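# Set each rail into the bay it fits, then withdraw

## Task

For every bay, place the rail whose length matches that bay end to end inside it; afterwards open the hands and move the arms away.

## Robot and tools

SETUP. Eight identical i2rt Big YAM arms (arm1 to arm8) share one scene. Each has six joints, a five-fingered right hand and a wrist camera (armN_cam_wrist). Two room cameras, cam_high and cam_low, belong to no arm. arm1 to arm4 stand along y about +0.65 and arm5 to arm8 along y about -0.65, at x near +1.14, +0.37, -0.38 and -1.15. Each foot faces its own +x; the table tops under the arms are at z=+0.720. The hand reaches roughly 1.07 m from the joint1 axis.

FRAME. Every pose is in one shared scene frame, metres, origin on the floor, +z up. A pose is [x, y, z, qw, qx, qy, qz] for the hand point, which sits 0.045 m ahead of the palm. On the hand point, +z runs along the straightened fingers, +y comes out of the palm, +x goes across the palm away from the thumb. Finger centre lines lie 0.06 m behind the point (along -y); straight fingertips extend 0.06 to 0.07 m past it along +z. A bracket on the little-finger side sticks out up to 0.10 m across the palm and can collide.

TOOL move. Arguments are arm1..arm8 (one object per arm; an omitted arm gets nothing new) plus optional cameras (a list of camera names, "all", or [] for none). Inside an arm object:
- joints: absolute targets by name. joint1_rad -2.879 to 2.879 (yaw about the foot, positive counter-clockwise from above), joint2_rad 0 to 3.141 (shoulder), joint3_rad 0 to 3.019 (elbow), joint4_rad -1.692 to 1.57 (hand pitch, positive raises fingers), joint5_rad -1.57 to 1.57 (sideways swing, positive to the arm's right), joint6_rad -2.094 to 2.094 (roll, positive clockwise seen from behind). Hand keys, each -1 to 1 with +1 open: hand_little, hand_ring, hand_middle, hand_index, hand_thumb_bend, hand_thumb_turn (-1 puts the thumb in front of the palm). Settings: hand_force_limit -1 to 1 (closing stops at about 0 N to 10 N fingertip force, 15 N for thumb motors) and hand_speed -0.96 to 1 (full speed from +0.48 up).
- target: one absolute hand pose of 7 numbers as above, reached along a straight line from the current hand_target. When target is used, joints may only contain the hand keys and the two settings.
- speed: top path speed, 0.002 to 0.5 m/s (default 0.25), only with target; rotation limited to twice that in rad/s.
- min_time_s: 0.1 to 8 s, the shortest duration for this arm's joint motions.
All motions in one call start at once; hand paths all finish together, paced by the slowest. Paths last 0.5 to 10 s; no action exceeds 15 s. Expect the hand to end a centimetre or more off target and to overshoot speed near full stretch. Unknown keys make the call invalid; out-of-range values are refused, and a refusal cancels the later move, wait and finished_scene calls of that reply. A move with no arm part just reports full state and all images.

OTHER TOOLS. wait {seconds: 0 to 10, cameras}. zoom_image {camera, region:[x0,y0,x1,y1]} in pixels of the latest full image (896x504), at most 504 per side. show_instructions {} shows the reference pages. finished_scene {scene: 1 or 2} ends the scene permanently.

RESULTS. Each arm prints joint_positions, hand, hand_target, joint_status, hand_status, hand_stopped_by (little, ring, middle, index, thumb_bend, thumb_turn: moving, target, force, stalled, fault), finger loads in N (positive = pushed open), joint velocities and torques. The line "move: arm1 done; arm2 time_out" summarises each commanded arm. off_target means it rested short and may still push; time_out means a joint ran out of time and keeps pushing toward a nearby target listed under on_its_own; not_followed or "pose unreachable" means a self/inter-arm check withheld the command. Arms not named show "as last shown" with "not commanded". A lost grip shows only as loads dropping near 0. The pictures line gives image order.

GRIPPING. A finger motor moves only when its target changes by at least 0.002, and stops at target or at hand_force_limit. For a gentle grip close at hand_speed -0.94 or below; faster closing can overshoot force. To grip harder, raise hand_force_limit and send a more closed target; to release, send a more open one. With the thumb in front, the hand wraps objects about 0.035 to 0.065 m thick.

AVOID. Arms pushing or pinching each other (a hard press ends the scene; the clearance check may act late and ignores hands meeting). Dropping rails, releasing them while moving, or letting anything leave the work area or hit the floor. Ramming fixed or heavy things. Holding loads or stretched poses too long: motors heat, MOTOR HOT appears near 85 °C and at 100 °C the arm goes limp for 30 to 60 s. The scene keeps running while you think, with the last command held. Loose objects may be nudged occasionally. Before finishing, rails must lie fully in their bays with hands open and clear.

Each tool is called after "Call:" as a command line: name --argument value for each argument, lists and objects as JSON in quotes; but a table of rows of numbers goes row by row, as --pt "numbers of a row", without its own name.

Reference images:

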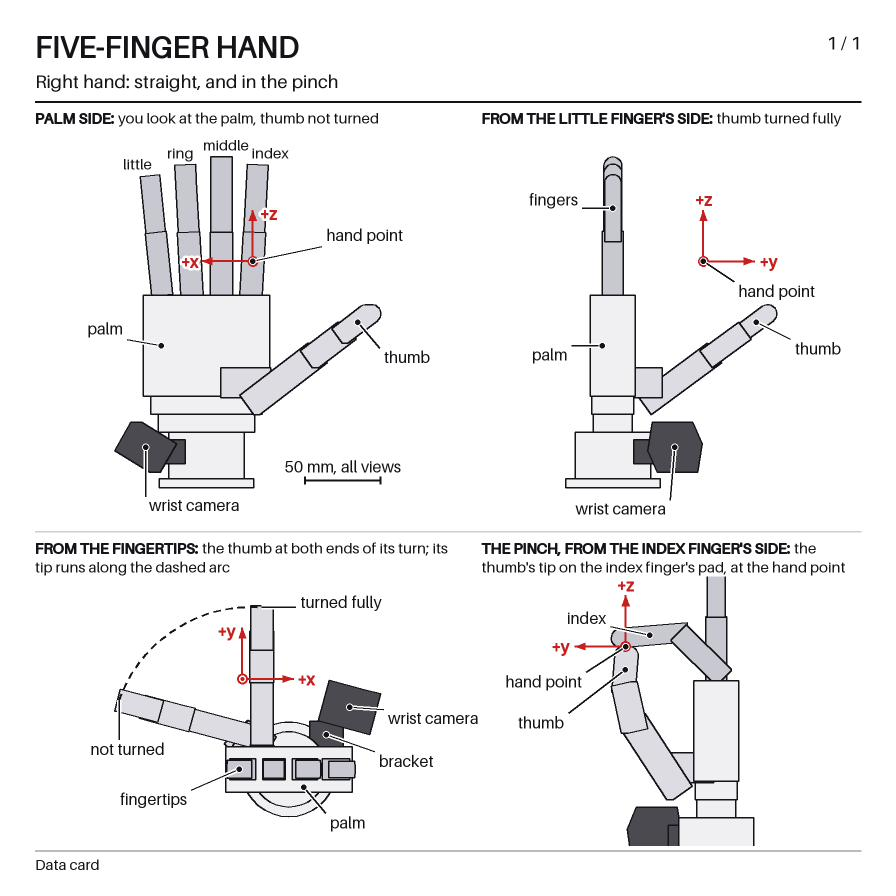

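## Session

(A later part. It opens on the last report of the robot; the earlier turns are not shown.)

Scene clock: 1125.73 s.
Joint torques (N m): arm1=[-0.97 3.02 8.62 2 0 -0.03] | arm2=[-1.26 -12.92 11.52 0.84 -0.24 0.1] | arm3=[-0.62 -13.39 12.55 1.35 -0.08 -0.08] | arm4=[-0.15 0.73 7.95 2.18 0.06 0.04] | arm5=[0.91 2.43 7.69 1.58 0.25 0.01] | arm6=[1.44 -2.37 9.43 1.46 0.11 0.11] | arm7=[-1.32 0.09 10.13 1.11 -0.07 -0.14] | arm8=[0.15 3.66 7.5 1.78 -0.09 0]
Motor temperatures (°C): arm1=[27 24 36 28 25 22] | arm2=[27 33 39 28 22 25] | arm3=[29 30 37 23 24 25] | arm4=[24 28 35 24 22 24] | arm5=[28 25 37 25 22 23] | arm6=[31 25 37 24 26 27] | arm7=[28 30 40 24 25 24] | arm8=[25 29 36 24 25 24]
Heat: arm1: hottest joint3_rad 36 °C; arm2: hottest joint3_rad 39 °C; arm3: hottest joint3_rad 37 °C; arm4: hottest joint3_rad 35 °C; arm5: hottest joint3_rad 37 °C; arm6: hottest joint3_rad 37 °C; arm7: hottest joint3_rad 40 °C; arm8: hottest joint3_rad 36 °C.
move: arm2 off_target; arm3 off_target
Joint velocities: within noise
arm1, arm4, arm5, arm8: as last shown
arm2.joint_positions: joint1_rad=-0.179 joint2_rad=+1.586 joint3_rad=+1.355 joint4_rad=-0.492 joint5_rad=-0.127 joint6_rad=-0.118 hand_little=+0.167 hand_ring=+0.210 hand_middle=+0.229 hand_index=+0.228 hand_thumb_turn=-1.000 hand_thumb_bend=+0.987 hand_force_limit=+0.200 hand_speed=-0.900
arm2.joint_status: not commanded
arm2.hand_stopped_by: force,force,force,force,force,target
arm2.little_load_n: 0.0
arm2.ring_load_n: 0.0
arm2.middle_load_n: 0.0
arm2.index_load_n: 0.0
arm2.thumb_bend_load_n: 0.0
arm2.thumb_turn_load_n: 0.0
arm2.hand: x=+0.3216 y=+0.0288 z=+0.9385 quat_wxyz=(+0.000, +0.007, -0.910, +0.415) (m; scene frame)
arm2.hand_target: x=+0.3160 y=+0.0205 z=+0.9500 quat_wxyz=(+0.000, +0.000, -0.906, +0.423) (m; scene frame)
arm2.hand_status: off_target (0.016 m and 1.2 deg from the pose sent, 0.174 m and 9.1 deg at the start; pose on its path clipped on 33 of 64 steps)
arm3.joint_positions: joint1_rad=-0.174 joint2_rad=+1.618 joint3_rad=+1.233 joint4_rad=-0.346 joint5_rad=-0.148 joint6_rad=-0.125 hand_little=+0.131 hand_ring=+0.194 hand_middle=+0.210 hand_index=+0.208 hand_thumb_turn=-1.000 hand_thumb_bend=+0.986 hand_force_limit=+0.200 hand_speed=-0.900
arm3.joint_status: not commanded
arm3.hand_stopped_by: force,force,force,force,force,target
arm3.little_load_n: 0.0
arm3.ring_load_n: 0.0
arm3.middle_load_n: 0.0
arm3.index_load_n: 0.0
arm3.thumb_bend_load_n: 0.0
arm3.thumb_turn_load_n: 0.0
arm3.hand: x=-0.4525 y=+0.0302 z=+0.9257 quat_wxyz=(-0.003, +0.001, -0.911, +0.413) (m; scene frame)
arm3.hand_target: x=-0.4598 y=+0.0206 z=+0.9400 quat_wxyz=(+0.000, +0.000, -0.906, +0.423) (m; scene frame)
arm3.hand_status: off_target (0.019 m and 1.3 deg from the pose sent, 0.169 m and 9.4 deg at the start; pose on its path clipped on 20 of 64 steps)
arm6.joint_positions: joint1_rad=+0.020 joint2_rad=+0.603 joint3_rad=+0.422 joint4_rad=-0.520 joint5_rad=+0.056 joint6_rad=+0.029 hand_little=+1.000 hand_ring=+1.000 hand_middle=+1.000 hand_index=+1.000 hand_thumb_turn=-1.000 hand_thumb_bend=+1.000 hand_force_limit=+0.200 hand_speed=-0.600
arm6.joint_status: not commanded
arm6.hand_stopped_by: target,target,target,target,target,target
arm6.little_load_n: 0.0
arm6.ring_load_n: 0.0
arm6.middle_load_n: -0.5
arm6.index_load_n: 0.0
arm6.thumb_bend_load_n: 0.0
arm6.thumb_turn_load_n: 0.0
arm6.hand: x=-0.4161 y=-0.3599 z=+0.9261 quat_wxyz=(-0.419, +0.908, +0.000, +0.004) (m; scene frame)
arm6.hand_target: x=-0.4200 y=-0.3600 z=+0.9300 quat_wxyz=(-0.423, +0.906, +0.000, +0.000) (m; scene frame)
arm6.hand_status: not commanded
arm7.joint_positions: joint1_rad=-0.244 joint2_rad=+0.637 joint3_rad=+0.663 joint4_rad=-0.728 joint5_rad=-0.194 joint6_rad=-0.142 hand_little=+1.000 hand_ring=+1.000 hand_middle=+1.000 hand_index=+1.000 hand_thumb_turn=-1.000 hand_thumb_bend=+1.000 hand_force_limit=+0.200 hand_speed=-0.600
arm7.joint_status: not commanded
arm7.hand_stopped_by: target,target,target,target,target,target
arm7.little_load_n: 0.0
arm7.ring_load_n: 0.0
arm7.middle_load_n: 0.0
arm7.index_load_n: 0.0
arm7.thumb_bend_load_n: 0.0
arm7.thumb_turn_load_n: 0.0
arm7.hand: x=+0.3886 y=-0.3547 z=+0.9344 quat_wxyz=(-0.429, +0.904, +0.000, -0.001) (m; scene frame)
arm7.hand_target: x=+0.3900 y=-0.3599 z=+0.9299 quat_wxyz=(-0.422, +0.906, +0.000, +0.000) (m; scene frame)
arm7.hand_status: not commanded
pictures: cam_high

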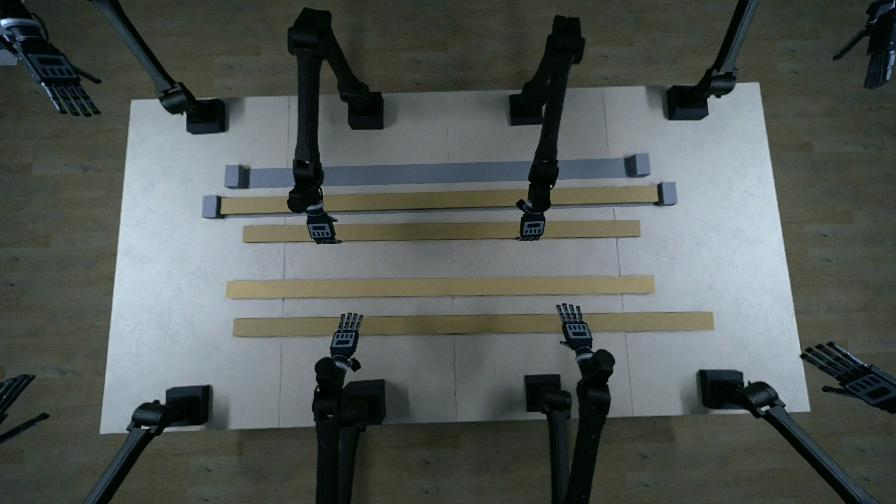

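Call:
zoom_image --camera "cam_high" --region '[200, 180, 290, 260]'

Call:
zoom_image --camera "cam_high" --region '[600, 170, 690, 250]'

Scaled by 5.600.

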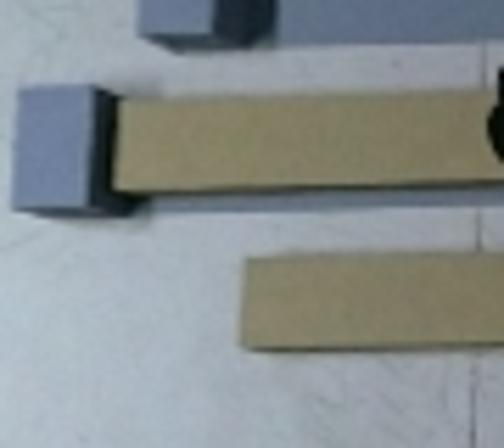

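Scaled by 5.600.

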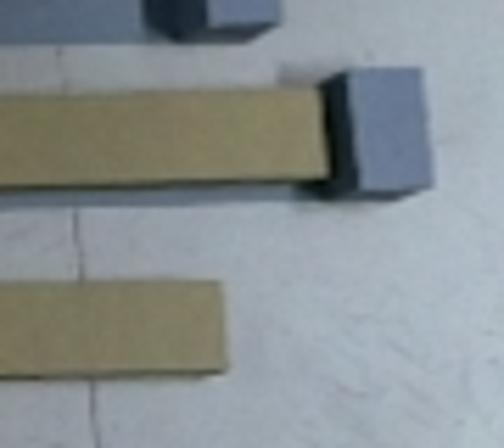

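Call:
move --arm2 '{"target": [0.322, 0.052, 0.84, 0, 0, -0.9063, 0.4226], "speed": 0.15, "joints": {"hand_speed": 0, "hand_little": 1, "hand_ring": 1, "hand_middle": 1, "hand_index": 1, "hand_thumb_bend": 1}}' --arm3 '{"target": [-0.455, 0.055, 0.83, 0, 0, -0.9063, 0.4226], "speed": 0.15, "joints": {"hand_speed": 0, "hand_little": 1, "hand_ring": 1, "hand_middle": 1, "hand_index": 1, "hand_thumb_bend": 1}}' --cameras '[]'

Call:
move --arm2 '{"target": [0.322, 0.051, 0.771, 0, 0, -0.9063, 0.4226], "speed": 0.1}' --arm3 '{"target": [-0.455, 0.052, 0.762, 0, 0, -0.9063, 0.4226], "speed": 0.1}' --cameras '["cam_high", "arm2_cam_wrist", "arm3_cam_wrist"]'

Scene clock: 1151.80 s.
Joint torques (N m): arm1=[-0.91 2.96 8.55 1.96 -0.03 -0.03] | arm2=[-1.55 -12.22 8.55 1.91 -0.16 0.12] | arm3=[-0.15 -13.63 8.27 2.44 -0.1 -0.11] | arm4=[0.15 0.56 7.92 1.99 0.11 0.05] | arm5=[0.91 2.43 7.66 1.59 0.25 0.01] | arm6=[1.49 -1.9 9.58 1.42 0.09 0.13] | arm7=[-1.49 0.03 10.1 1.16 -0.06 -0.13] | arm8=[0.21 3.66 7.49 1.81 -0.09 0]
Motor temperatures (°C): arm1=[27 24 36 28 25 22] | arm2=[27 33 38 28 22 25] | arm3=[29 30 37 23 24 25] | arm4=[24 28 35 24 22 24] | arm5=[28 25 37 25 22 23] | arm6=[31 24 37 24 26 27] | arm7=[28 29 40 24 25 24] | arm8=[25 29 36 24 25 24]
Heat: arm1: hottest joint3_rad 36 °C; arm2: hottest joint3_rad 38 °C; arm3: hottest joint3_rad 37 °C; arm4: hottest joint3_rad 35 °C; arm5: hottest joint3_rad 37 °C; arm6: hottest joint3_rad 37 °C; arm7: hottest joint3_rad 40 °C; arm8: hottest joint3_rad 36 °C.
move: arm2 done; arm3 done
Joint velocities: within noise
arm1, arm4, arm5, arm6, arm7, arm8: as last shown
arm2.joint_positions: joint1_rad=-0.179 joint2_rad=+1.610 joint3_rad=+1.101 joint4_rad=-0.215 joint5_rad=-0.127 joint6_rad=-0.118 hand_little=+1.000 hand_ring=+1.000 hand_middle=+1.000 hand_index=+1.000 hand_thumb_turn=-1.000 hand_thumb_bend=+1.000 hand_force_limit=+0.200 hand_speed=+0.000
arm2.joint_status: all done
arm2.hand_stopped_by: target,target,target,target,target,target
arm2.little_load_n: 0.0
arm2.ring_load_n: 0.0
arm2.middle_load_n: 0.0
arm2.index_load_n: 0.0
arm2.thumb_bend_load_n: 0.0
arm2.thumb_turn_load_n: 0.0
arm2.hand: x=+0.3263 y=+0.0579 z=+0.8371 quat_wxyz=(+0.000, +0.007, -0.910, +0.414) (m; scene frame)
arm2.hand_target: x=+0.3220 y=+0.0521 z=+0.8401 quat_wxyz=(+0.000, +0.000, -0.906, +0.423) (m; scene frame)
arm2.hand_status: done (0.008 m and 1.3 deg from the pose sent, 0.101 m and 1.2 deg at the start)
arm3.joint_positions: joint1_rad=-0.178 joint2_rad=+1.682 joint3_rad=+1.022 joint4_rad=-0.065 joint5_rad=-0.151 joint6_rad=-0.125 hand_little=+1.000 hand_ring=+1.000 hand_middle=+1.000 hand_index=+1.000 hand_thumb_turn=-1.000 hand_thumb_bend=+1.000 hand_force_limit=+0.200 hand_speed=+0.000
arm3.joint_status: all done
arm3.hand_stopped_by: target,target,target,target,target,target
arm3.little_load_n: 0.0
arm3.ring_load_n: 0.0
arm3.middle_load_n: -0.5
arm3.index_load_n: 0.0
arm3.thumb_bend_load_n: 0.0
arm3.thumb_turn_load_n: 0.0
arm3.hand: x=-0.4493 y=+0.0574 z=+0.8288 quat_wxyz=(-0.003, +0.000, -0.910, +0.415) (m; scene frame)
arm3.hand_target: x=-0.4550 y=+0.0551 z=+0.8301 quat_wxyz=(+0.000, +0.000, -0.906, +0.422) (m; scene frame)
arm3.hand_status: done (0.006 m and 1.1 deg from the pose sent, 0.099 m and 1.3 deg at the start)
arm6.middle_load_n: 0.0
arm7.little_load_n: -0.5
arm8.little_load_n: -0.5
pictures: none
No camera images: "cameras" was empty.

Scene clock: 1153.23 s.
Joint torques (N m): arm1=[-0.79 2.96 8.64 1.95 0 -0.03] | arm2=[-0.5 -12.81 7.45 2.15 -0.21 0.18] | arm3=[-0.21 -14.8 7.04 2.55 -0.06 -0.07] | arm4=[-0.03 0.44 7.99 2.09 0.08 0.03] | arm5=[0.91 2.43 7.68 1.58 0.25 0.01] | arm6=[1.32 -2.26 9.55 1.37 0.12 0.12] | arm7=[-1.38 -0.21 10.07 1.17 -0.07 -0.13] | arm8=[0.21 3.66 7.49 1.8 -0.08 0]
Motor temperatures (°C): arm1=[27 24 36 28 25 22] | arm2=[27 33 38 28 22 25] | arm3=[29 30 37 23 24 25] | arm4=[24 28 35 24 22 24] | arm5=[28 25 37 25 22 23] | arm6=[31 24 37 24 26 27] | arm7=[28 29 40 24 25 24] | arm8=[25 29 36 24 25 24]
Heat: arm1: hottest joint3_rad 36 °C; arm2: hottest joint3_rad 38 °C; arm3: hottest joint3_rad 37 °C; arm4: hottest joint3_rad 35 °C; arm5: hottest joint3_rad 37 °C; arm6: hottest joint3_rad 37 °C; arm7: hottest joint3_rad 40 °C; arm8: hottest joint3_rad 36 °C.
move: arm2 done; arm3 done
Joint velocities: within noise
arm1, arm4, arm5, arm6, arm7, arm8: as last shown
arm2.joint_positions: joint1_rad=-0.179 joint2_rad=+1.717 joint3_rad=+1.028 joint4_rad=-0.032 joint5_rad=-0.127 joint6_rad=-0.118 hand_little=+1.000 hand_ring=+1.000 hand_middle=+1.000 hand_index=+1.000 hand_thumb_turn=-1.000 hand_thumb_bend=+1.000 hand_force_limit=+0.200 hand_speed=+0.000
arm2.joint_status: not commanded
arm2.hand_stopped_by: target,target,target,target,target,target
arm2.little_load_n: 0.0
arm2.ring_load_n: -0.5
arm2.middle_load_n: 0.0
arm2.index_load_n: 0.0
arm2.thumb_bend_load_n: 0.0
arm2.thumb_turn_load_n: 0.0
arm2.hand: x=+0.3260 y=+0.0561 z=+0.7702 quat_wxyz=(+0.000, +0.007, -0.909, +0.416) (m; scene frame)
arm2.hand_target: x=+0.3220 y=+0.0511 z=+0.7710 quat_wxyz=(+0.000, +0.000, -0.906, +0.423) (m; scene frame)
arm2.hand_status: done (0.007 m and 1.2 deg from the pose sent, 0.067 m and 1.3 deg at the start)
arm3.joint_positions: joint1_rad=-0.178 joint2_rad=+1.818 joint3_rad=+0.981 joint4_rad=+0.113 joint5_rad=-0.151 joint6_rad=-0.125 hand_little=+1.000 hand_ring=+1.000 hand_middle=+1.000 hand_index=+1.000 hand_thumb_turn=-1.000 hand_thumb_bend=+1.000 hand_force_limit=+0.200 hand_speed=+0.000
arm3.joint_status: not commanded
arm3.hand_stopped_by: target,target,target,target,target,target
arm3.little_load_n: 0.0
arm3.ring_load_n: 0.0
arm3.middle_load_n: 0.0
arm3.index_load_n: 0.0
arm3.thumb_bend_load_n: 0.0
arm3.thumb_turn_load_n: 0.0
arm3.hand: x=-0.4500 y=+0.0538 z=+0.7619 quat_wxyz=(-0.003, +0.000, -0.910, +0.416) (m; scene frame)
arm3.hand_target: x=-0.4550 y=+0.0521 z=+0.7620 quat_wxyz=(+0.000, +0.000, -0.906, +0.422) (m; scene frame)
arm3.hand_status: done (0.005 m and 0.9 deg from the pose sent, 0.067 m and 1.1 deg at the start)
arm4.index_load_n: 0.5
arm7.little_load_n: 0.0
arm7.middle_load_n: -0.5
arm7.index_load_n: -0.5
arm8.little_load_n: 0.0
arm8.index_load_n: -0.5
pictures: arm2_cam_wrist, arm3_cam_wrist, cam_high
camera_calibration:
arm2_cam_wrist: T_world_to_cam=[[-0.312312, 0.638433, -0.703466, 0.606208], [0.81502, 0.560514, 0.146859, -0.414443], [0.488062, -0.527473, -0.695391, 0.528448], [0, 0, 0, 1]] pos_world=[0.26919, 0.12402, 0.854789]
arm3_cam_wrist: T_world_to_cam=[[-0.212397, 0.614257, -0.759984, 0.459661], [0.838163, 0.514344, 0.181473, 0.214429], [0.502364, -0.598447, -0.624093, 0.850023], [0, 0, 0, 1]] pos_world=[-0.509117, 0.116053, 0.840916]

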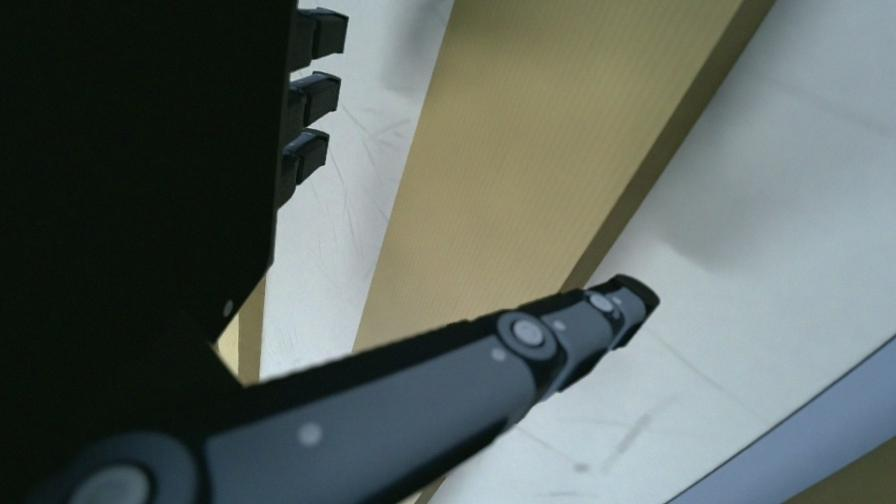

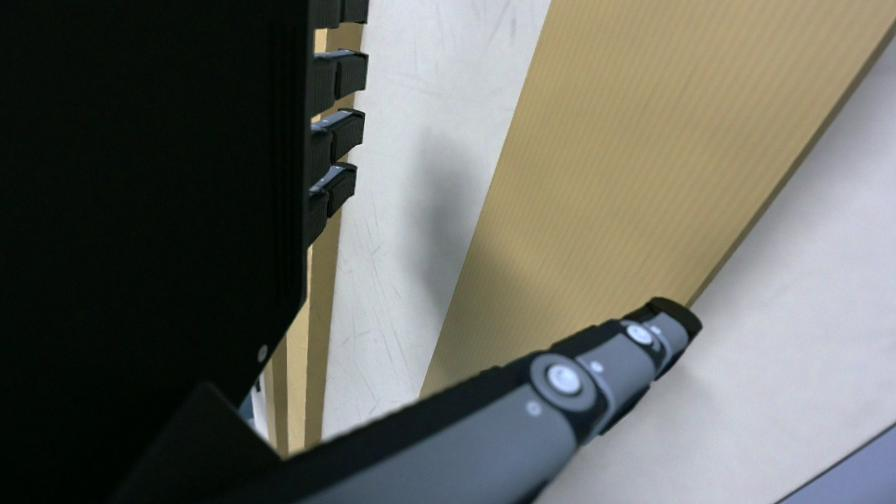

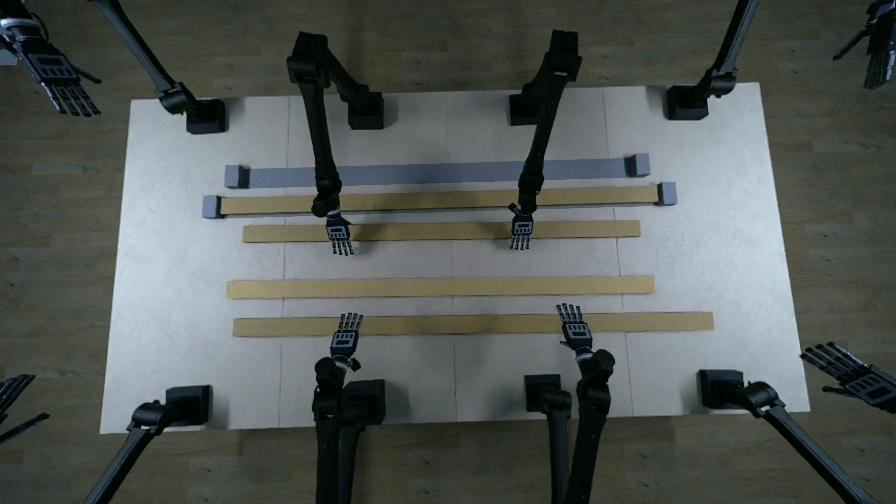

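Call:
move --arm3 '{"target": [-0.455, 0.072, 0.80, 0, 0, -0.9063, 0.4226], "speed": 0.12}' --cameras '[]'

Call:
move --arm3 '{"target": [-0.455, 0.066, 0.751, 0, 0, -0.9063, 0.4226], "speed": 0.1}' --cameras '["arm3_cam_wrist"]'

Scene clock: 1158.67 s.
Joint torques (N m): arm1=[-1.03 2.9 8.59 1.91 -0.01 -0.04] | arm2=[-0.97 -13.1 7.34 1.8 -0.13 0.13] | arm3=[-0.21 -14.8 7.2 1.37 -0.04 -0.1] | arm4=[-0.62 0.09 8.24 2.11 0.05 0] | arm5=[0.97 2.37 7.66 1.58 0.25 0] | arm6=[1.08 -2.26 9.57 1.28 0.09 0.1] | arm7=[-1.44 0.03 10.09 1.17 -0.07 -0.13] | arm8=[0.21 3.66 7.49 1.8 -0.08 0]
Motor temperatures (°C): arm1=[27 24 36 28 25 22] | arm2=[27 32 38 28 22 25] | arm3=[29 29 37 23 24 25] | arm4=[24 28 35 24 22 24] | arm5=[28 25 37 25 22 23] | arm6=[31 24 37 24 26 27] | arm7=[28 29 40 24 25 24] | arm8=[25 29 36 24 25 24]
Heat: arm1: hottest joint3_rad 36 °C; arm2: hottest joint3_rad 38 °C; arm3: hottest joint3_rad 37 °C; arm4: hottest joint3_rad 35 °C; arm5: hottest joint3_rad 37 °C; arm6: hottest joint3_rad 37 °C; arm7: hottest joint3_rad 40 °C; arm8: hottest joint3_rad 36 °C.
move: arm3 done
Joint velocities: within noise
arm1, arm2, arm4, arm5, arm6, arm7, arm8: as last shown
arm2.ring_load_n: 0.0
arm3.joint_positions: joint1_rad=-0.186 joint2_rad=+1.716 joint3_rad=+0.951 joint4_rad=+0.062 joint5_rad=-0.156 joint6_rad=-0.127 hand_little=+1.000 hand_ring=+1.000 hand_middle=+1.000 hand_index=+1.000 hand_thumb_turn=-1.000 hand_thumb_bend=+1.000 hand_force_limit=+0.200 hand_speed=+0.000
arm3.joint_status: not commanded
arm3.hand_stopped_by: target,target,target,target,target,target
arm3.little_load_n: 0.0
arm3.ring_load_n: 0.0
arm3.middle_load_n: 0.0
arm3.index_load_n: 0.0
arm3.thumb_bend_load_n: 0.0
arm3.thumb_turn_load_n: 0.0
arm3.hand: x=-0.4512 y=+0.0665 z=+0.7984 quat_wxyz=(-0.001, +0.000, -0.905, +0.425) (m; scene frame)
arm3.hand_target: x=-0.4550 y=+0.0718 z=+0.8001 quat_wxyz=(+0.000, +0.000, -0.906, +0.423) (m; scene frame)
arm3.hand_status: done (0.007 m and 0.3 deg from the pose sent, 0.043 m and 0.9 deg at the start)
arm4.index_load_n: 0.0
arm4.thumb_turn_load_n: -0.5
arm7.middle_load_n: 0.0
arm7.index_load_n: 0.0
arm8.index_load_n: 0.0
pictures: none
No camera images: "cameras" was empty.

Scene clock: 1159.87 s.
Joint torques (N m): arm1=[-1.14 3.02 8.66 1.98 0 -0.03] | arm2=[-1.2 -13.1 7.57 1.84 -0.16 0.23] | arm3=[0.03 -13.51 6.9 2.62 0 -0.1] | arm4=[-0.85 0.32 8.03 1.92 0.06 -0.02] | arm5=[0.91 2.32 7.66 1.57 0.24 0.01] | arm6=[1.03 -2.55 9.42 1.36 0.11 0.12] | arm7=[-1.32 0.03 10.07 1.2 -0.07 -0.13] | arm8=[0.21 3.72 7.49 1.8 -0.09 0]
Motor temperatures (°C): arm1=[27 24 36 28 25 22] | arm2=[27 32 38 28 22 25] | arm3=[29 29 37 23 24 25] | arm4=[24 28 35 24 22 24] | arm5=[28 25 37 25 22 23] | arm6=[31 24 37 24 26 27] | arm7=[28 29 40 24 25 24] | arm8=[25 29 36 24 25 24]
Heat: arm1: hottest joint3_rad 36 °C; arm2: hottest joint3_rad 38 °C; arm3: hottest joint3_rad 37 °C; arm4: hottest joint3_rad 35 °C; arm5: hottest joint3_rad 37 °C; arm6: hottest joint3_rad 37 °C; arm7: hottest joint3_rad 40 °C; arm8: hottest joint3_rad 36 °C.
move: arm3 done
Joint velocities: within noise
arm1.joint_positions: joint1_rad=+0.012 joint2_rad=+0.649 joint3_rad=+1.448 joint4_rad=-1.238 joint5_rad=-0.190 joint6_rad=-1.059 hand_little=+1.000 hand_ring=+1.000 hand_middle=+1.000 hand_index=+1.000 hand_thumb_turn=+1.000 hand_thumb_bend=+1.000 hand_force_limit=+0.000 hand_speed=-0.800
arm1.joint_status: not commanded
arm1.hand_stopped_by: target,target,target,target,target,target
arm1.little_load_n: 0.0
arm1.ring_load_n: 0.0
arm1.middle_load_n: 0.0
arm1.index_load_n: 0.0
arm1.thumb_bend_load_n: 0.0
arm1.thumb_turn_load_n: 0.0
arm1.hand: x=+1.1362 y=+0.4163 z=+1.2924 quat_wxyz=(+0.208, +0.458, -0.702, +0.505) (m; scene frame)
arm1.hand_target: x=+1.1332 y=+0.4179 z=+1.3027 quat_wxyz=(+0.216, +0.451, -0.698, +0.512) (m; scene frame)
arm1.hand_status: not commanded
arm2, arm6, arm7: as last shown
arm3.joint_positions: joint1_rad=-0.186 joint2_rad=+1.819 joint3_rad=+0.933 joint4_rad=+0.157 joint5_rad=-0.156 joint6_rad=-0.127 hand_little=+1.000 hand_ring=+1.000 hand_middle=+1.000 hand_index=+1.000 hand_thumb_turn=-1.000 hand_thumb_bend=+1.000 hand_force_limit=+0.200 hand_speed=+0.000
arm3.joint_status: not commanded
arm3.hand_stopped_by: target,target,target,target,target,target
arm3.little_load_n: 0.0
arm3.ring_load_n: 0.0
arm3.middle_load_n: 0.0
arm3.index_load_n: 0.0
arm3.thumb_bend_load_n: 0.0
arm3.thumb_turn_load_n: 0.0
arm3.hand: x=-0.4506 y=+0.0692 z=+0.7487 quat_wxyz=(-0.004, -0.001, -0.910, +0.414) (m; scene frame)
arm3.hand_target: x=-0.4550 y=+0.0661 z=+0.7510 quat_wxyz=(+0.000, +0.000, -0.906, +0.422) (m; scene frame)
arm3.hand_status: done (0.006 m and 1.2 deg from the pose sent, 0.047 m and 0.3 deg at the start)
arm4.joint_positions: joint1_rad=+0.301 joint2_rad=+0.650 joint3_rad=+1.455 joint4_rad=-1.328 joint5_rad=+0.120 joint6_rad=-1.084 hand_little=+1.000 hand_ring=+1.000 hand_middle=+1.000 hand_index=+1.000 hand_thumb_turn=+1.000 hand_thumb_bend=+1.000 hand_force_limit=+0.000 hand_speed=-0.800
arm4.joint_status: not commanded
arm4.hand_stopped_by: target,target,target,target,target,target
arm4.little_load_n: 0.0
arm4.ring_load_n: 0.0
arm4.middle_load_n: 0.0
arm4.index_load_n: 0.0
arm4.thumb_bend_load_n: 0.0
arm4.thumb_turn_load_n: 0.0
arm4.hand: x=-1.1342 y=+0.4175 z=+1.2701 quat_wxyz=(+0.227, +0.544, -0.672, +0.448) (m; scene frame)
arm4.hand_target: x=-1.1347 y=+0.4187 z=+1.2834 quat_wxyz=(+0.232, +0.538, -0.666, +0.461) (m; scene frame)
arm4.hand_status: not commanded
arm5.joint_positions: joint1_rad=-0.215 joint2_rad=+0.600 joint3_rad=+1.456 joint4_rad=-1.142 joint5_rad=+0.216 joint6_rad=-1.223 hand_little=+1.000 hand_ring=+1.000 hand_middle=+1.000 hand_index=+1.000 hand_thumb_turn=+1.000 hand_thumb_bend=+1.000 hand_force_limit=+0.000 hand_speed=-0.800
arm5.joint_status: not commanded
arm5.hand_stopped_by: target,target,target,target,target,target
arm5.little_load_n: 0.5
arm5.ring_load_n: 0.0
arm5.middle_load_n: 0.0
arm5.index_load_n: 0.0
arm5.thumb_bend_load_n: 0.0
arm5.thumb_turn_load_n: 0.0
arm5.hand: x=-1.0107 y=-0.4409 z=+1.3287 quat_wxyz=(-0.400, +0.726, +0.336, +0.447) (m; scene frame)
arm5.hand_target: x=-1.0110 y=-0.4432 z=+1.3396 quat_wxyz=(-0.408, +0.720, +0.331, +0.453) (m; scene frame)
arm5.hand_status: not commanded
arm8.joint_positions: joint1_rad=+0.383 joint2_rad=+0.599 joint3_rad=+1.336 joint4_rad=-1.288 joint5_rad=-0.258 joint6_rad=-1.200 hand_little=+1.000 hand_ring=+1.000 hand_middle=+1.000 hand_index=+1.000 hand_thumb_turn=+1.000 hand_thumb_bend=+1.000 hand_force_limit=+0.000 hand_speed=-0.800
arm8.joint_status: not commanded
arm8.hand_stopped_by: target,target,target,target,target,target
arm8.little_load_n: 0.0
arm8.ring_load_n: 0.0
arm8.middle_load_n: 0.0
arm8.index_load_n: 0.0
arm8.thumb_bend_load_n: 0.0
arm8.thumb_turn_load_n: 0.0
arm8.hand: x=+1.0475 y=-0.4275 z=+1.2278 quat_wxyz=(-0.482, +0.580, +0.650, +0.094) (m; scene frame)
arm8.hand_target: x=+1.0478 y=-0.4281 z=+1.2375 quat_wxyz=(-0.490, +0.576, +0.647, +0.099) (m; scene frame)
arm8.hand_status: not commanded
pictures: arm3_cam_wrist
camera_calibration:
arm3_cam_wrist: T_world_to_cam=[[-0.209363, 0.617806, -0.757947, 0.439687], [0.83871, 0.511963, 0.185632, 0.206783], [0.502726, -0.596833, -0.625346, 0.852245], [0, 0, 0, 1]] pos_world=[-0.509822, 0.131141, 0.827822]

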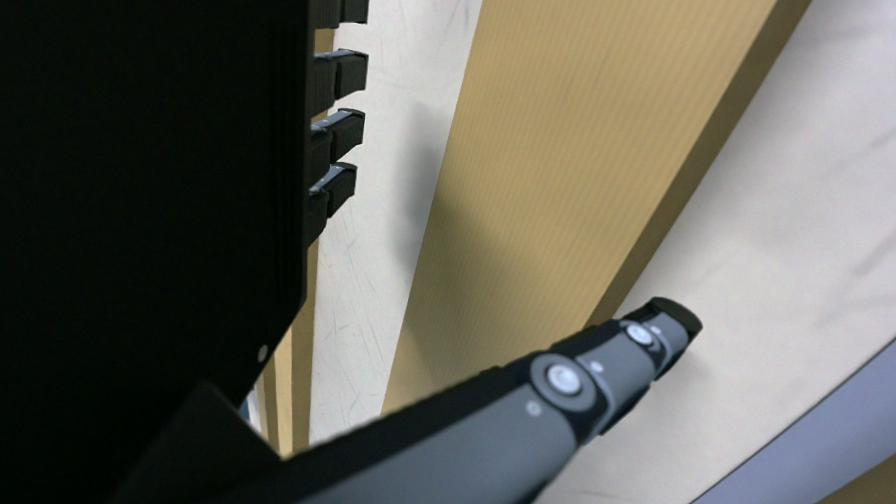

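Call:
move --arm2 '{"joints": {"hand_speed": -0.86, "hand_force_limit": -0.3, "hand_little": 0.1, "hand_ring": 0.1, "hand_middle": 0.1, "hand_index": 0.1}}' --arm3 '{"joints": {"hand_speed": -0.86, "hand_force_limit": -0.3, "hand_little": 0.1, "hand_ring": 0.1, "hand_middle": 0.1, "hand_index": 0.1}}' --cameras '[]'

Call:
move --arm2 '{"joints": {"hand_speed": -0.9, "hand_force_limit": 0.45, "hand_little": 0.0, "hand_ring": 0.0, "hand_middle": 0.0, "hand_index": 0.0, "hand_thumb_bend": 0.7}}' --arm3 '{"joints": {"hand_speed": -0.9, "hand_force_limit": 0.45, "hand_little": 0.0, "hand_ring": 0.0, "hand_middle": 0.0, "hand_index": 0.0, "hand_thumb_bend": 0.7}}' --cameras '["arm2_cam_wrist", "arm3_cam_wrist", "cam_high"]'

Scene clock: 1170.03 s.
Joint torques (N m): arm1=[-0.97 3.08 8.61 1.96 0 -0.02] | arm2=[-0.85 -12.98 7.49 1.59 -0.16 0.18] | arm3=[0.03 -14.04 6.98 2.26 0 -0.06] | arm4=[-0.5 0.56 8.03 2.07 0.04 0.05] | arm5=[0.97 2.37 7.68 1.59 0.25 0.01] | arm6=[1.08 -2.2 9.65 1.37 0.1 0.11] | arm7=[-1.38 0.03 10.1 1.14 -0.08 -0.13] | arm8=[0.15 3.66 7.47 1.8 -0.09 0]
Motor temperatures (°C): arm1=[27 24 36 28 25 22] | arm2=[27 32 37 28 22 25] | arm3=[29 29 37 23 24 25] | arm4=[24 28 35 24 22 24] | arm5=[28 25 37 25 22 23] | arm6=[31 24 37 24 26 27] | arm7=[28 29 40 24 25 24] | arm8=[25 29 36 24 25 24]
Heat: arm1: hottest joint3_rad 36 °C; arm2: hottest joint3_rad 37 °C; arm3: hottest joint3_rad 37 °C; arm4: hottest joint3_rad 35 °C; arm5: hottest joint3_rad 37 °C; arm6: hottest joint3_rad 37 °C; arm7: hottest joint3_rad 40 °C; arm8: hottest joint3_rad 36 °C.
move: arm2 off_target; arm3 off_target
Joint velocities: within noise
arm1, arm4, arm5, arm6, arm7, arm8: as last shown
arm2.joint_positions: joint1_rad=-0.179 joint2_rad=+1.718 joint3_rad=+1.028 joint4_rad=-0.024 joint5_rad=-0.128 joint6_rad=-0.118 hand_little=+0.159 hand_ring=+0.199 hand_middle=+0.236 hand_index=+0.236 hand_thumb_turn=-1.000 hand_thumb_bend=+1.001 hand_force_limit=-0.300 hand_speed=-0.860
arm2.joint_status: hand_little off_target (ended at +0.159, target +0.100); hand_ring off_target (ended at +0.199, target +0.100); hand_middle off_target (ended at +0.236, target +0.100); hand_index off_target (ended at +0.236, target +0.100); the others done
arm2.hand_stopped_by: force,force,force,force,target,target
arm2.little_load_n: 3.5
arm2.ring_load_n: 6.0
arm2.middle_load_n: 1.0
arm2.index_load_n: 3.0
arm2.thumb_bend_load_n: 2.0
arm2.thumb_turn_load_n: 3.0
arm2.hand: x=+0.3259 y=+0.0545 z=+0.7706 quat_wxyz=(+0.000, +0.007, -0.908, +0.419) (m; scene frame)
arm2.hand_target: x=+0.3219 y=+0.0510 z=+0.7712 quat_wxyz=(+0.000, +0.000, -0.906, +0.423) (m; scene frame)
arm2.hand_status: not commanded
arm3.joint_positions: joint1_rad=-0.186 joint2_rad=+1.819 joint3_rad=+0.933 joint4_rad=+0.164 joint5_rad=-0.156 joint6_rad=-0.130 hand_little=+0.146 hand_ring=+0.198 hand_middle=+0.224 hand_index=+0.224 hand_thumb_turn=-1.000 hand_thumb_bend=+1.001 hand_force_limit=-0.300 hand_speed=-0.860
arm3.joint_status: hand_little off_target (ended at +0.146, target +0.100); hand_ring off_target (ended at +0.198, target +0.100); hand_middle off_target (ended at +0.224, target +0.100); hand_index off_target (ended at +0.224, target +0.100); the others done
arm3.hand_stopped_by: force,force,force,force,target,target
arm3.little_load_n: 5.0
arm3.ring_load_n: 6.0
arm3.middle_load_n: 3.5
arm3.index_load_n: 4.5
arm3.thumb_bend_load_n: 2.5
arm3.thumb_turn_load_n: 2.5
arm3.hand: x=-0.4510 y=+0.0679 z=+0.7494 quat_wxyz=(-0.003, +0.000, -0.909, +0.417) (m; scene frame)
arm3.hand_target: x=-0.4550 y=+0.0660 z=+0.7511 quat_wxyz=(+0.000, +0.000, -0.906, +0.422) (m; scene frame)
arm3.hand_status: not commanded
arm5.little_load_n: 0.0
arm6.ring_load_n: 0.5
pictures: none
No camera images: "cameras" was empty.

Scene clock: 1171.47 s.
Joint torques (N m): arm1=[-0.97 3.02 8.58 1.99 -0.01 -0.04] | arm2=[-0.26 -13.74 7.34 1.43 -0.09 0.23] | arm3=[0.26 -14.45 6.97 2.21 0.04 -0.06] | arm4=[-0.26 -0.03 7.98 1.99 0.04 -0.01] | arm5=[0.85 2.37 7.66 1.58 0.24 0.01] | arm6=[1.26 -1.79 9.58 1.58 0.11 0.15] | arm7=[-1.38 0.09 10.03 1.17 -0.06 -0.12] | arm8=[0.21 3.66 7.49 1.78 -0.09 0]
Motor temperatures (°C): arm1=[27 24 36 28 25 22] | arm2=[27 32 37 28 22 25] | arm3=[29 29 37 23 24 25] | arm4=[24 28 35 24 22 24] | arm5=[28 25 37 25 22 23] | arm6=[31 24 37 24 26 27] | arm7=[28 29 40 24 25 24] | arm8=[25 29 36 24 25 24]
Heat: arm1: hottest joint3_rad 36 °C; arm2: hottest joint3_rad 37 °C; arm3: hottest joint3_rad 37 °C; arm4: hottest joint3_rad 35 °C; arm5: hottest joint3_rad 37 °C; arm6: hottest joint3_rad 37 °C; arm7: hottest joint3_rad 40 °C; arm8: hottest joint3_rad 36 °C.
move: arm2 off_target; arm3 off_target
Joint velocities: within noise
arm1, arm4, arm5, arm6, arm7, arm8: as last shown
arm2.joint_positions: joint1_rad=-0.179 joint2_rad=+1.719 joint3_rad=+1.028 joint4_rad=-0.024 joint5_rad=-0.128 joint6_rad=-0.118 hand_little=+0.134 hand_ring=+0.192 hand_middle=+0.212 hand_index=+0.220 hand_thumb_turn=-1.000 hand_thumb_bend=+0.990 hand_force_limit=+0.450 hand_speed=-0.900
arm2.joint_status: hand_little off_target (ended at +0.134, target +0.000); hand_ring off_target (ended at +0.192, target +0.000); hand_middle off_target (ended at +0.212, target +0.000); hand_index off_target (ended at +0.220, target +0.000); hand_thumb_bend off_target (ended at +0.990, target +0.700); the others done
arm2.hand_stopped_by: force,force,force,force,force,target
arm2.little_load_n: 10.0
arm2.ring_load_n: 4.5
arm2.middle_load_n: 10.5
arm2.index_load_n: 6.5
arm2.thumb_bend_load_n: 10.0
arm2.thumb_turn_load_n: 4.0
arm2.hand: x=+0.3261 y=+0.0546 z=+0.7702 quat_wxyz=(+0.000, +0.007, -0.908, +0.418) (m; scene frame)
arm2.hand_target: x=+0.3219 y=+0.0511 z=+0.7711 quat_wxyz=(+0.000, +0.000, -0.906, +0.423) (m; scene frame)
arm2.hand_status: not commanded
arm3.joint_positions: joint1_rad=-0.186 joint2_rad=+1.819 joint3_rad=+0.933 joint4_rad=+0.164 joint5_rad=-0.157 joint6_rad=-0.131 hand_little=+0.130 hand_ring=+0.191 hand_middle=+0.209 hand_index=+0.208 hand_thumb_turn=-1.000 hand_thumb_bend=+0.990 hand_force_limit=+0.450 hand_speed=-0.900
arm3.joint_status: hand_little off_target (ended at +0.130, target +0.000); hand_ring off_target (ended at +0.191, target +0.000); hand_middle off_target (ended at +0.209, target +0.000); hand_index off_target (ended at +0.208, target +0.000); hand_thumb_bend off_target (ended at +0.990, target +0.700); the others done
arm3.hand_stopped_by: force,force,force,force,force,target
arm3.little_load_n: 7.5
arm3.ring_load_n: 5.0
arm3.middle_load_n: 9.0
arm3.index_load_n: 9.5
arm3.thumb_bend_load_n: 10.0
arm3.thumb_turn_load_n: 3.5
arm3.hand: x=-0.4509 y=+0.0679 z=+0.7494 quat_wxyz=(-0.003, +0.001, -0.909, +0.417) (m; scene frame)
arm3.hand_target: x=-0.4550 y=+0.0660 z=+0.7511 quat_wxyz=(+0.000, +0.000, -0.906, +0.422) (m; scene frame)
arm3.hand_status: not commanded
arm6.ring_load_n: 0.0
pictures: arm2_cam_wrist, arm3_cam_wrist, cam_high
camera_calibration:
arm2_cam_wrist: T_world_to_cam=[[-0.312647, 0.634049, -0.707272, 0.610483], [0.814449, 0.562111, 0.143892, -0.411282], [0.4888, -0.531049, -0.692143, 0.525057], [0, 0, 0, 1]] pos_world=[0.269186, 0.122941, 0.854372]
arm3_cam_wrist: T_world_to_cam=[[-0.214027, 0.612444, -0.76099, 0.441541], [0.837569, 0.515944, 0.179666, 0.211182], [0.502663, -0.598928, -0.62339, 0.850747], [0, 0, 0, 1]] pos_world=[-0.510017, 0.130159, 0.828412]

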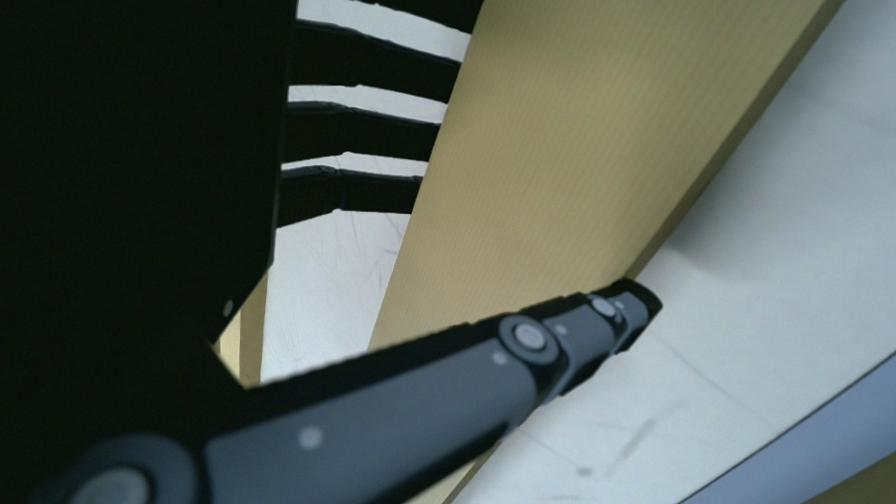

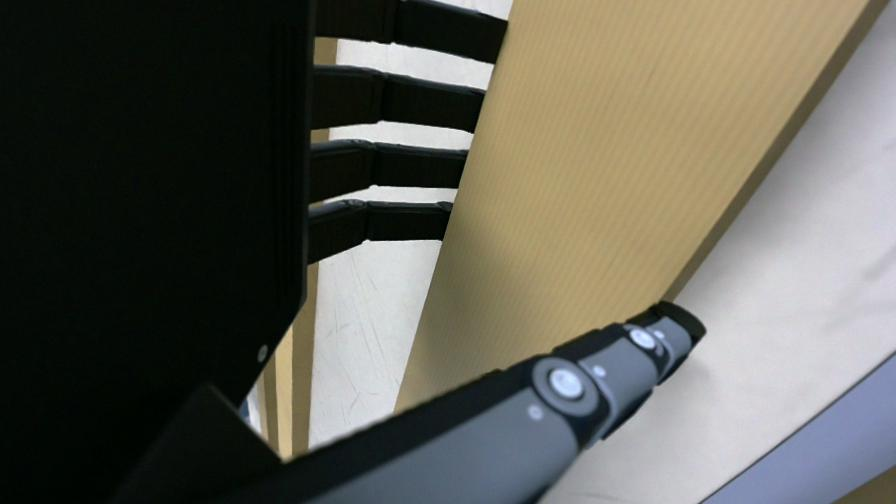

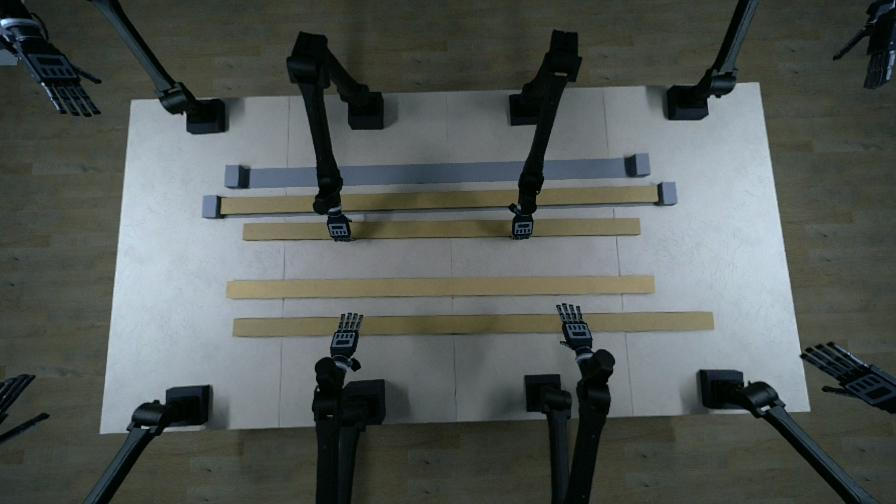

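Call:
move --arm2 '{"target": [0.320, 0.035, 0.860, 0, 0, -0.9063, 0.4226], "speed": 0.06}' --arm3 '{"target": [-0.457, 0.045, 0.840, 0, 0, -0.9063, 0.4226], "speed": 0.06}' --cameras '["cam_high"]'

Scene clock: 1177.30 s.
Joint torques (N m): arm1=[-1.08 3.02 8.58 1.98 0 -0.03] | arm2=[-0.38 -19.31 15.08 1.26 -0.35 0.27] | arm3=[0.62 -20.01 15.17 1.61 -0.37 0.07] | arm4=[-0.85 0.5 8.14 2.06 0.07 -0.01] | arm5=[0.85 2.37 7.66 1.57 0.25 0] | arm6=[1.49 -2.2 9.57 1.4 0.09 0.11] | arm7=[-1.55 0.09 10.07 1.07 -0.07 -0.13] | arm8=[0.21 3.6 7.49 1.8 -0.09 0]
Motor temperatures (°C): arm1=[27 24 36 28 25 22] | arm2=[27 32 37 28 22 25] | arm3=[29 29 37 23 24 25] | arm4=[24 28 35 24 22 24] | arm5=[28 25 37 25 22 23] | arm6=[31 24 37 24 26 27] | arm7=[28 29 40 24 25 24] | arm8=[25 29 36 24 25 24]
Heat: arm1: hottest joint3_rad 36 °C; arm2: hottest joint3_rad 37 °C; arm3: hottest joint3_rad 37 °C; arm4: hottest joint3_rad 35 °C; arm5: hottest joint3_rad 37 °C; arm6: hottest joint3_rad 37 °C; arm7: hottest joint3_rad 40 °C; arm8: hottest joint3_rad 36 °C.
move: arm2 off_target; arm3 off_target
Joint velocities: within noise
arm1, arm4, arm5, arm6, arm7, arm8: as last shown
arm1.ring_load_n: -0.5
arm2.joint_positions: joint1_rad=-0.179 joint2_rad=+1.680 joint3_rad=+1.072 joint4_rad=-0.267 joint5_rad=-0.122 joint6_rad=-0.127 hand_little=+0.134 hand_ring=+0.192 hand_middle=+0.212 hand_index=+0.220 hand_thumb_turn=-0.999 hand_thumb_bend=+0.990 hand_force_limit=+0.450 hand_speed=-0.900
arm2.joint_status: not commanded
arm2.hand_stopped_by: force,force,force,force,force,target
arm2.little_load_n: 4.5
arm2.ring_load_n: 1.5
arm2.middle_load_n: 10.0
arm2.index_load_n: 7.0
arm2.thumb_bend_load_n: 9.0
arm2.thumb_turn_load_n: 8.5
arm2.hand: x=+0.3295 y=+0.0867 z=+0.7774 quat_wxyz=(-0.008, +0.005, -0.938, +0.346) (m; scene frame)
arm2.hand_target: x=+0.3210 y=+0.0429 z=+0.8617 quat_wxyz=(+0.000, +0.001, -0.906, +0.423) (m; scene frame)
arm2.hand_status: off_target (0.098 m and 9.6 deg from the pose sent, 0.092 m and 1.0 deg at the start)
arm3.joint_positions: joint1_rad=-0.186 joint2_rad=+1.750 joint3_rad=+0.941 joint4_rad=-0.068 joint5_rad=-0.145 joint6_rad=-0.143 hand_little=+0.130 hand_ring=+0.191 hand_middle=+0.209 hand_index=+0.208 hand_thumb_turn=-1.000 hand_thumb_bend=+0.990 hand_force_limit=+0.450 hand_speed=-0.900
arm3.joint_status: not commanded
arm3.hand_stopped_by: force,force,force,force,force,target
arm3.little_load_n: 5.5
arm3.ring_load_n: 3.5
arm3.middle_load_n: 9.5
arm3.index_load_n: 10.5
arm3.thumb_bend_load_n: 9.0
arm3.thumb_turn_load_n: 6.5
arm3.hand: x=-0.4464 y=+0.1058 z=+0.7573 quat_wxyz=(-0.009, -0.002, -0.938, +0.346) (m; scene frame)
arm3.hand_target: x=-0.4554 y=+0.0540 z=+0.8391 quat_wxyz=(+0.000, +0.001, -0.906, +0.423) (m; scene frame)
arm3.hand_status: off_target (0.103 m and 9.6 deg from the pose sent, 0.094 m and 0.8 deg at the start; pose on its path clipped on 20 of 64 steps)
arm4.little_load_n: -0.5
arm8.thumb_bend_load_n: -0.5
pictures: cam_high

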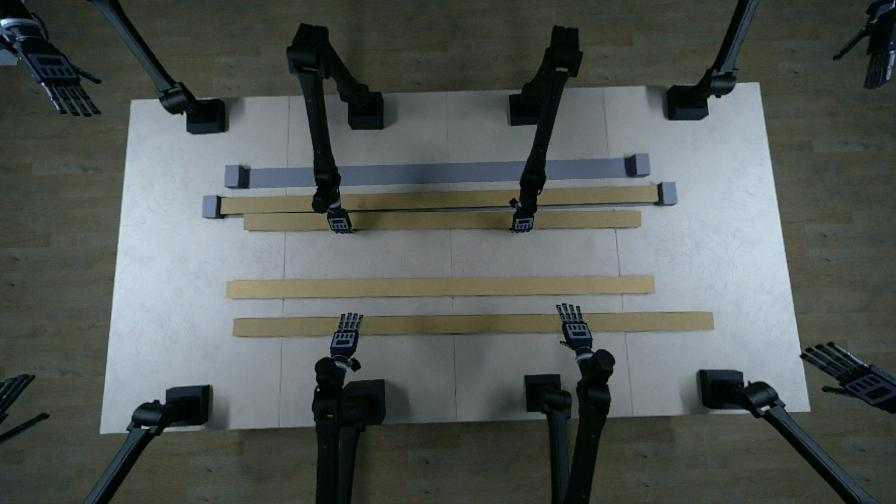

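Call:
move --arm2 '{"target": [0.320, 0.030, 0.920, 0, 0, -0.8660, 0.5], "speed": 0.08}' --arm3 '{"target": [-0.457, 0.040, 0.910, 0, 0, -0.8660, 0.5], "speed": 0.08}' --cameras '["cam_high"]'

Scene clock: 1192.33 s.
Joint torques (N m): arm1=[-1.08 3.19 8.64 1.96 0 -0.03] | arm2=[-0.97 -13.16 10.59 2.1 -0.2 0.16] | arm3=[0.03 -13.45 13.01 2.58 -0.1 0.05] | arm4=[-0.44 0.32 8.27 1.92 0.05 0.04] | arm5=[0.91 2.32 7.66 1.58 0.24 0.01] | arm6=[1.49 -2.02 9.52 1.39 0.07 0.12] | arm7=[-1.55 -0.09 10.13 1.14 -0.08 -0.13] | arm8=[0.15 3.72 7.49 1.78 -0.09 0]
Motor temperatures (°C): arm1=[27 24 36 28 25 22] | arm2=[27 34 41 28 22 25] | arm3=[29 30 38 23 24 25] | arm4=[24 28 35 24 22 24] | arm5=[28 25 37 25 22 23] | arm6=[31 24 37 24 26 27] | arm7=[28 29 40 24 25 24] | arm8=[25 29 36 24 25 24]
Heat: arm1: hottest joint3_rad 36 °C; arm2: hottest joint3_rad 41 °C; arm3: hottest joint3_rad 38 °C; arm4: hottest joint3_rad 35 °C; arm5: hottest joint3_rad 37 °C; arm6: hottest joint3_rad 37 °C; arm7: hottest joint3_rad 40 °C; arm8: hottest joint3_rad 36 °C.
move: arm2 off_target; arm3 off_target
Joint velocities: within noise
arm1, arm4, arm5, arm8: as last shown
arm1.ring_load_n: 0.0
arm2.joint_positions: joint1_rad=-0.183 joint2_rad=+1.540 joint3_rad=+1.112 joint4_rad=-0.162 joint5_rad=-0.148 joint6_rad=-0.101 hand_little=+0.133 hand_ring=+0.192 hand_middle=+0.211 hand_index=+0.219 hand_thumb_turn=-1.000 hand_thumb_bend=+0.987 hand_force_limit=+0.450 hand_speed=-0.900
arm2.joint_status: not commanded
arm2.hand_stopped_by: force,force,force,force,force,target
arm2.little_load_n: 0.0
arm2.ring_load_n: 0.0
arm2.middle_load_n: 0.0
arm2.index_load_n: 0.0
arm2.thumb_bend_load_n: 0.0
arm2.thumb_turn_load_n: 0.0
arm2.hand: x=+0.3266 y=+0.0424 z=+0.8937 quat_wxyz=(-0.002, +0.007, -0.880, +0.475) (m; scene frame)
arm2.hand_target: x=+0.3200 y=+0.0310 z=+0.9201 quat_wxyz=(+0.000, +0.000, -0.866, +0.500) (m; scene frame)
arm2.hand_status: off_target (0.030 m and 3.4 deg from the pose sent, 0.154 m and 19.6 deg at the start; pose on its path clipped on 10 of 50 steps)
arm3.joint_positions: joint1_rad=-0.188 joint2_rad=+1.569 joint3_rad=+0.961 joint4_rad=-0.009 joint5_rad=-0.180 joint6_rad=-0.115 hand_little=+0.129 hand_ring=+0.191 hand_middle=+0.208 hand_index=+0.207 hand_thumb_turn=-1.000 hand_thumb_bend=+0.987 hand_force_limit=+0.450 hand_speed=-0.900
arm3.joint_status: not commanded
arm3.hand_stopped_by: force,force,force,force,force,target
arm3.little_load_n: 0.0
arm3.ring_load_n: 0.0
arm3.middle_load_n: 0.0
arm3.index_load_n: 0.0
arm3.thumb_bend_load_n: 0.0
arm3.thumb_turn_load_n: 0.0
arm3.hand: x=-0.4476 y=+0.0651 z=+0.8747 quat_wxyz=(-0.006, +0.003, -0.886, +0.464) (m; scene frame)
arm3.hand_target: x=-0.4568 y=+0.0424 z=+0.9107 quat_wxyz=(+0.000, +0.000, -0.866, +0.500) (m; scene frame)
arm3.hand_status: off_target (0.044 m and 4.7 deg from the pose sent, 0.167 m and 19.5 deg at the start; pose on its path clipped on 13 of 50 steps)
arm4.little_load_n: 0.0
arm6.joint_positions: joint1_rad=+0.020 joint2_rad=+0.603 joint3_rad=+0.422 joint4_rad=-0.520 joint5_rad=+0.056 joint6_rad=+0.029 hand_little=+1.000 hand_ring=+1.000 hand_middle=+1.000 hand_index=+1.000 hand_thumb_turn=-1.000 hand_thumb_bend=+1.000 hand_force_limit=+0.200 hand_speed=-0.600
arm6.joint_status: not commanded
arm6.hand_stopped_by: target,target,target,target,target,target
arm6.little_load_n: 0.0
arm6.ring_load_n: 0.0
arm6.middle_load_n: 0.0
arm6.index_load_n: 0.0
arm6.thumb_bend_load_n: 0.0
arm6.thumb_turn_load_n: 0.0
arm6.hand: x=-0.4161 y=-0.3599 z=+0.9261 quat_wxyz=(-0.419, +0.908, +0.000, +0.004) (m; scene frame)
arm6.hand_target: x=-0.4200 y=-0.3600 z=+0.9300 quat_wxyz=(-0.423, +0.906, +0.000, +0.000) (m; scene frame)
arm6.hand_status: not commanded
arm7.joint_positions: joint1_rad=-0.244 joint2_rad=+0.637 joint3_rad=+0.663 joint4_rad=-0.728 joint5_rad=-0.194 joint6_rad=-0.142 hand_little=+1.000 hand_ring=+1.000 hand_middle=+1.000 hand_index=+1.000 hand_thumb_turn=-1.000 hand_thumb_bend=+1.000 hand_force_limit=+0.200 hand_speed=-0.600
arm7.joint_status: not commanded
arm7.hand_stopped_by: target,target,target,target,target,target
arm7.little_load_n: 0.0
arm7.ring_load_n: 0.0
arm7.middle_load_n: 0.0
arm7.index_load_n: 0.0
arm7.thumb_bend_load_n: 0.0
arm7.thumb_turn_load_n: 0.0
arm7.hand: x=+0.3886 y=-0.3547 z=+0.9344 quat_wxyz=(-0.429, +0.904, +0.000, -0.001) (m; scene frame)
arm7.hand_target: x=+0.3900 y=-0.3599 z=+0.9299 quat_wxyz=(-0.422, +0.906, +0.000, +0.000) (m; scene frame)
arm7.hand_status: not commanded
arm8.thumb_bend_load_n: 0.0
pictures: cam_high

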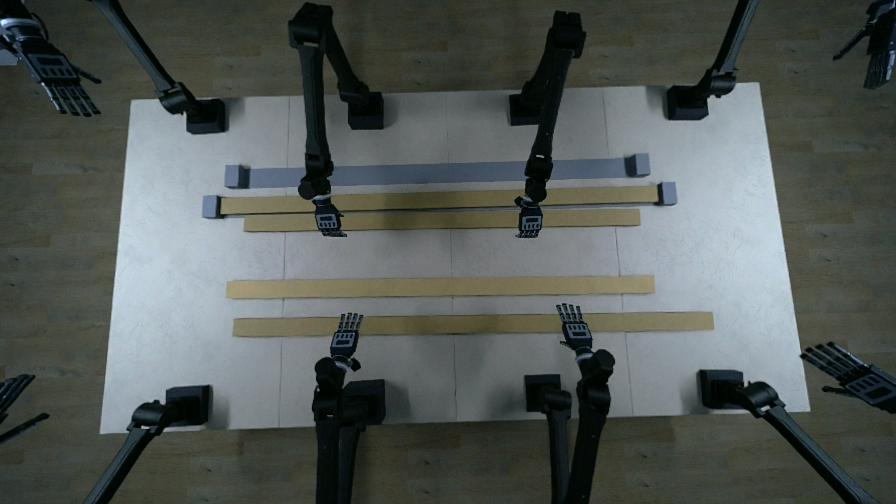

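Call:
zoom_image --camera "cam_high" --region '[200, 180, 290, 260]'

Call:
zoom_image --camera "cam_high" --region '[600, 170, 690, 250]'

Scaled by 5.600.

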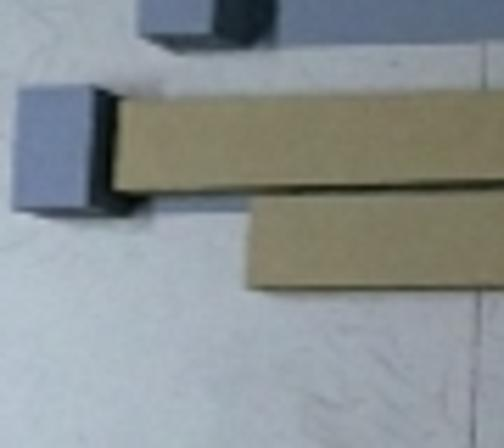

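Scaled by 5.600.

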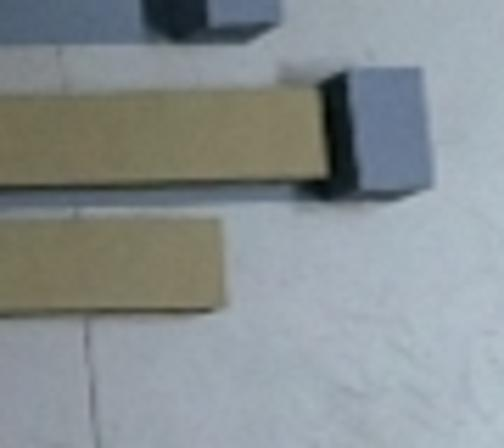

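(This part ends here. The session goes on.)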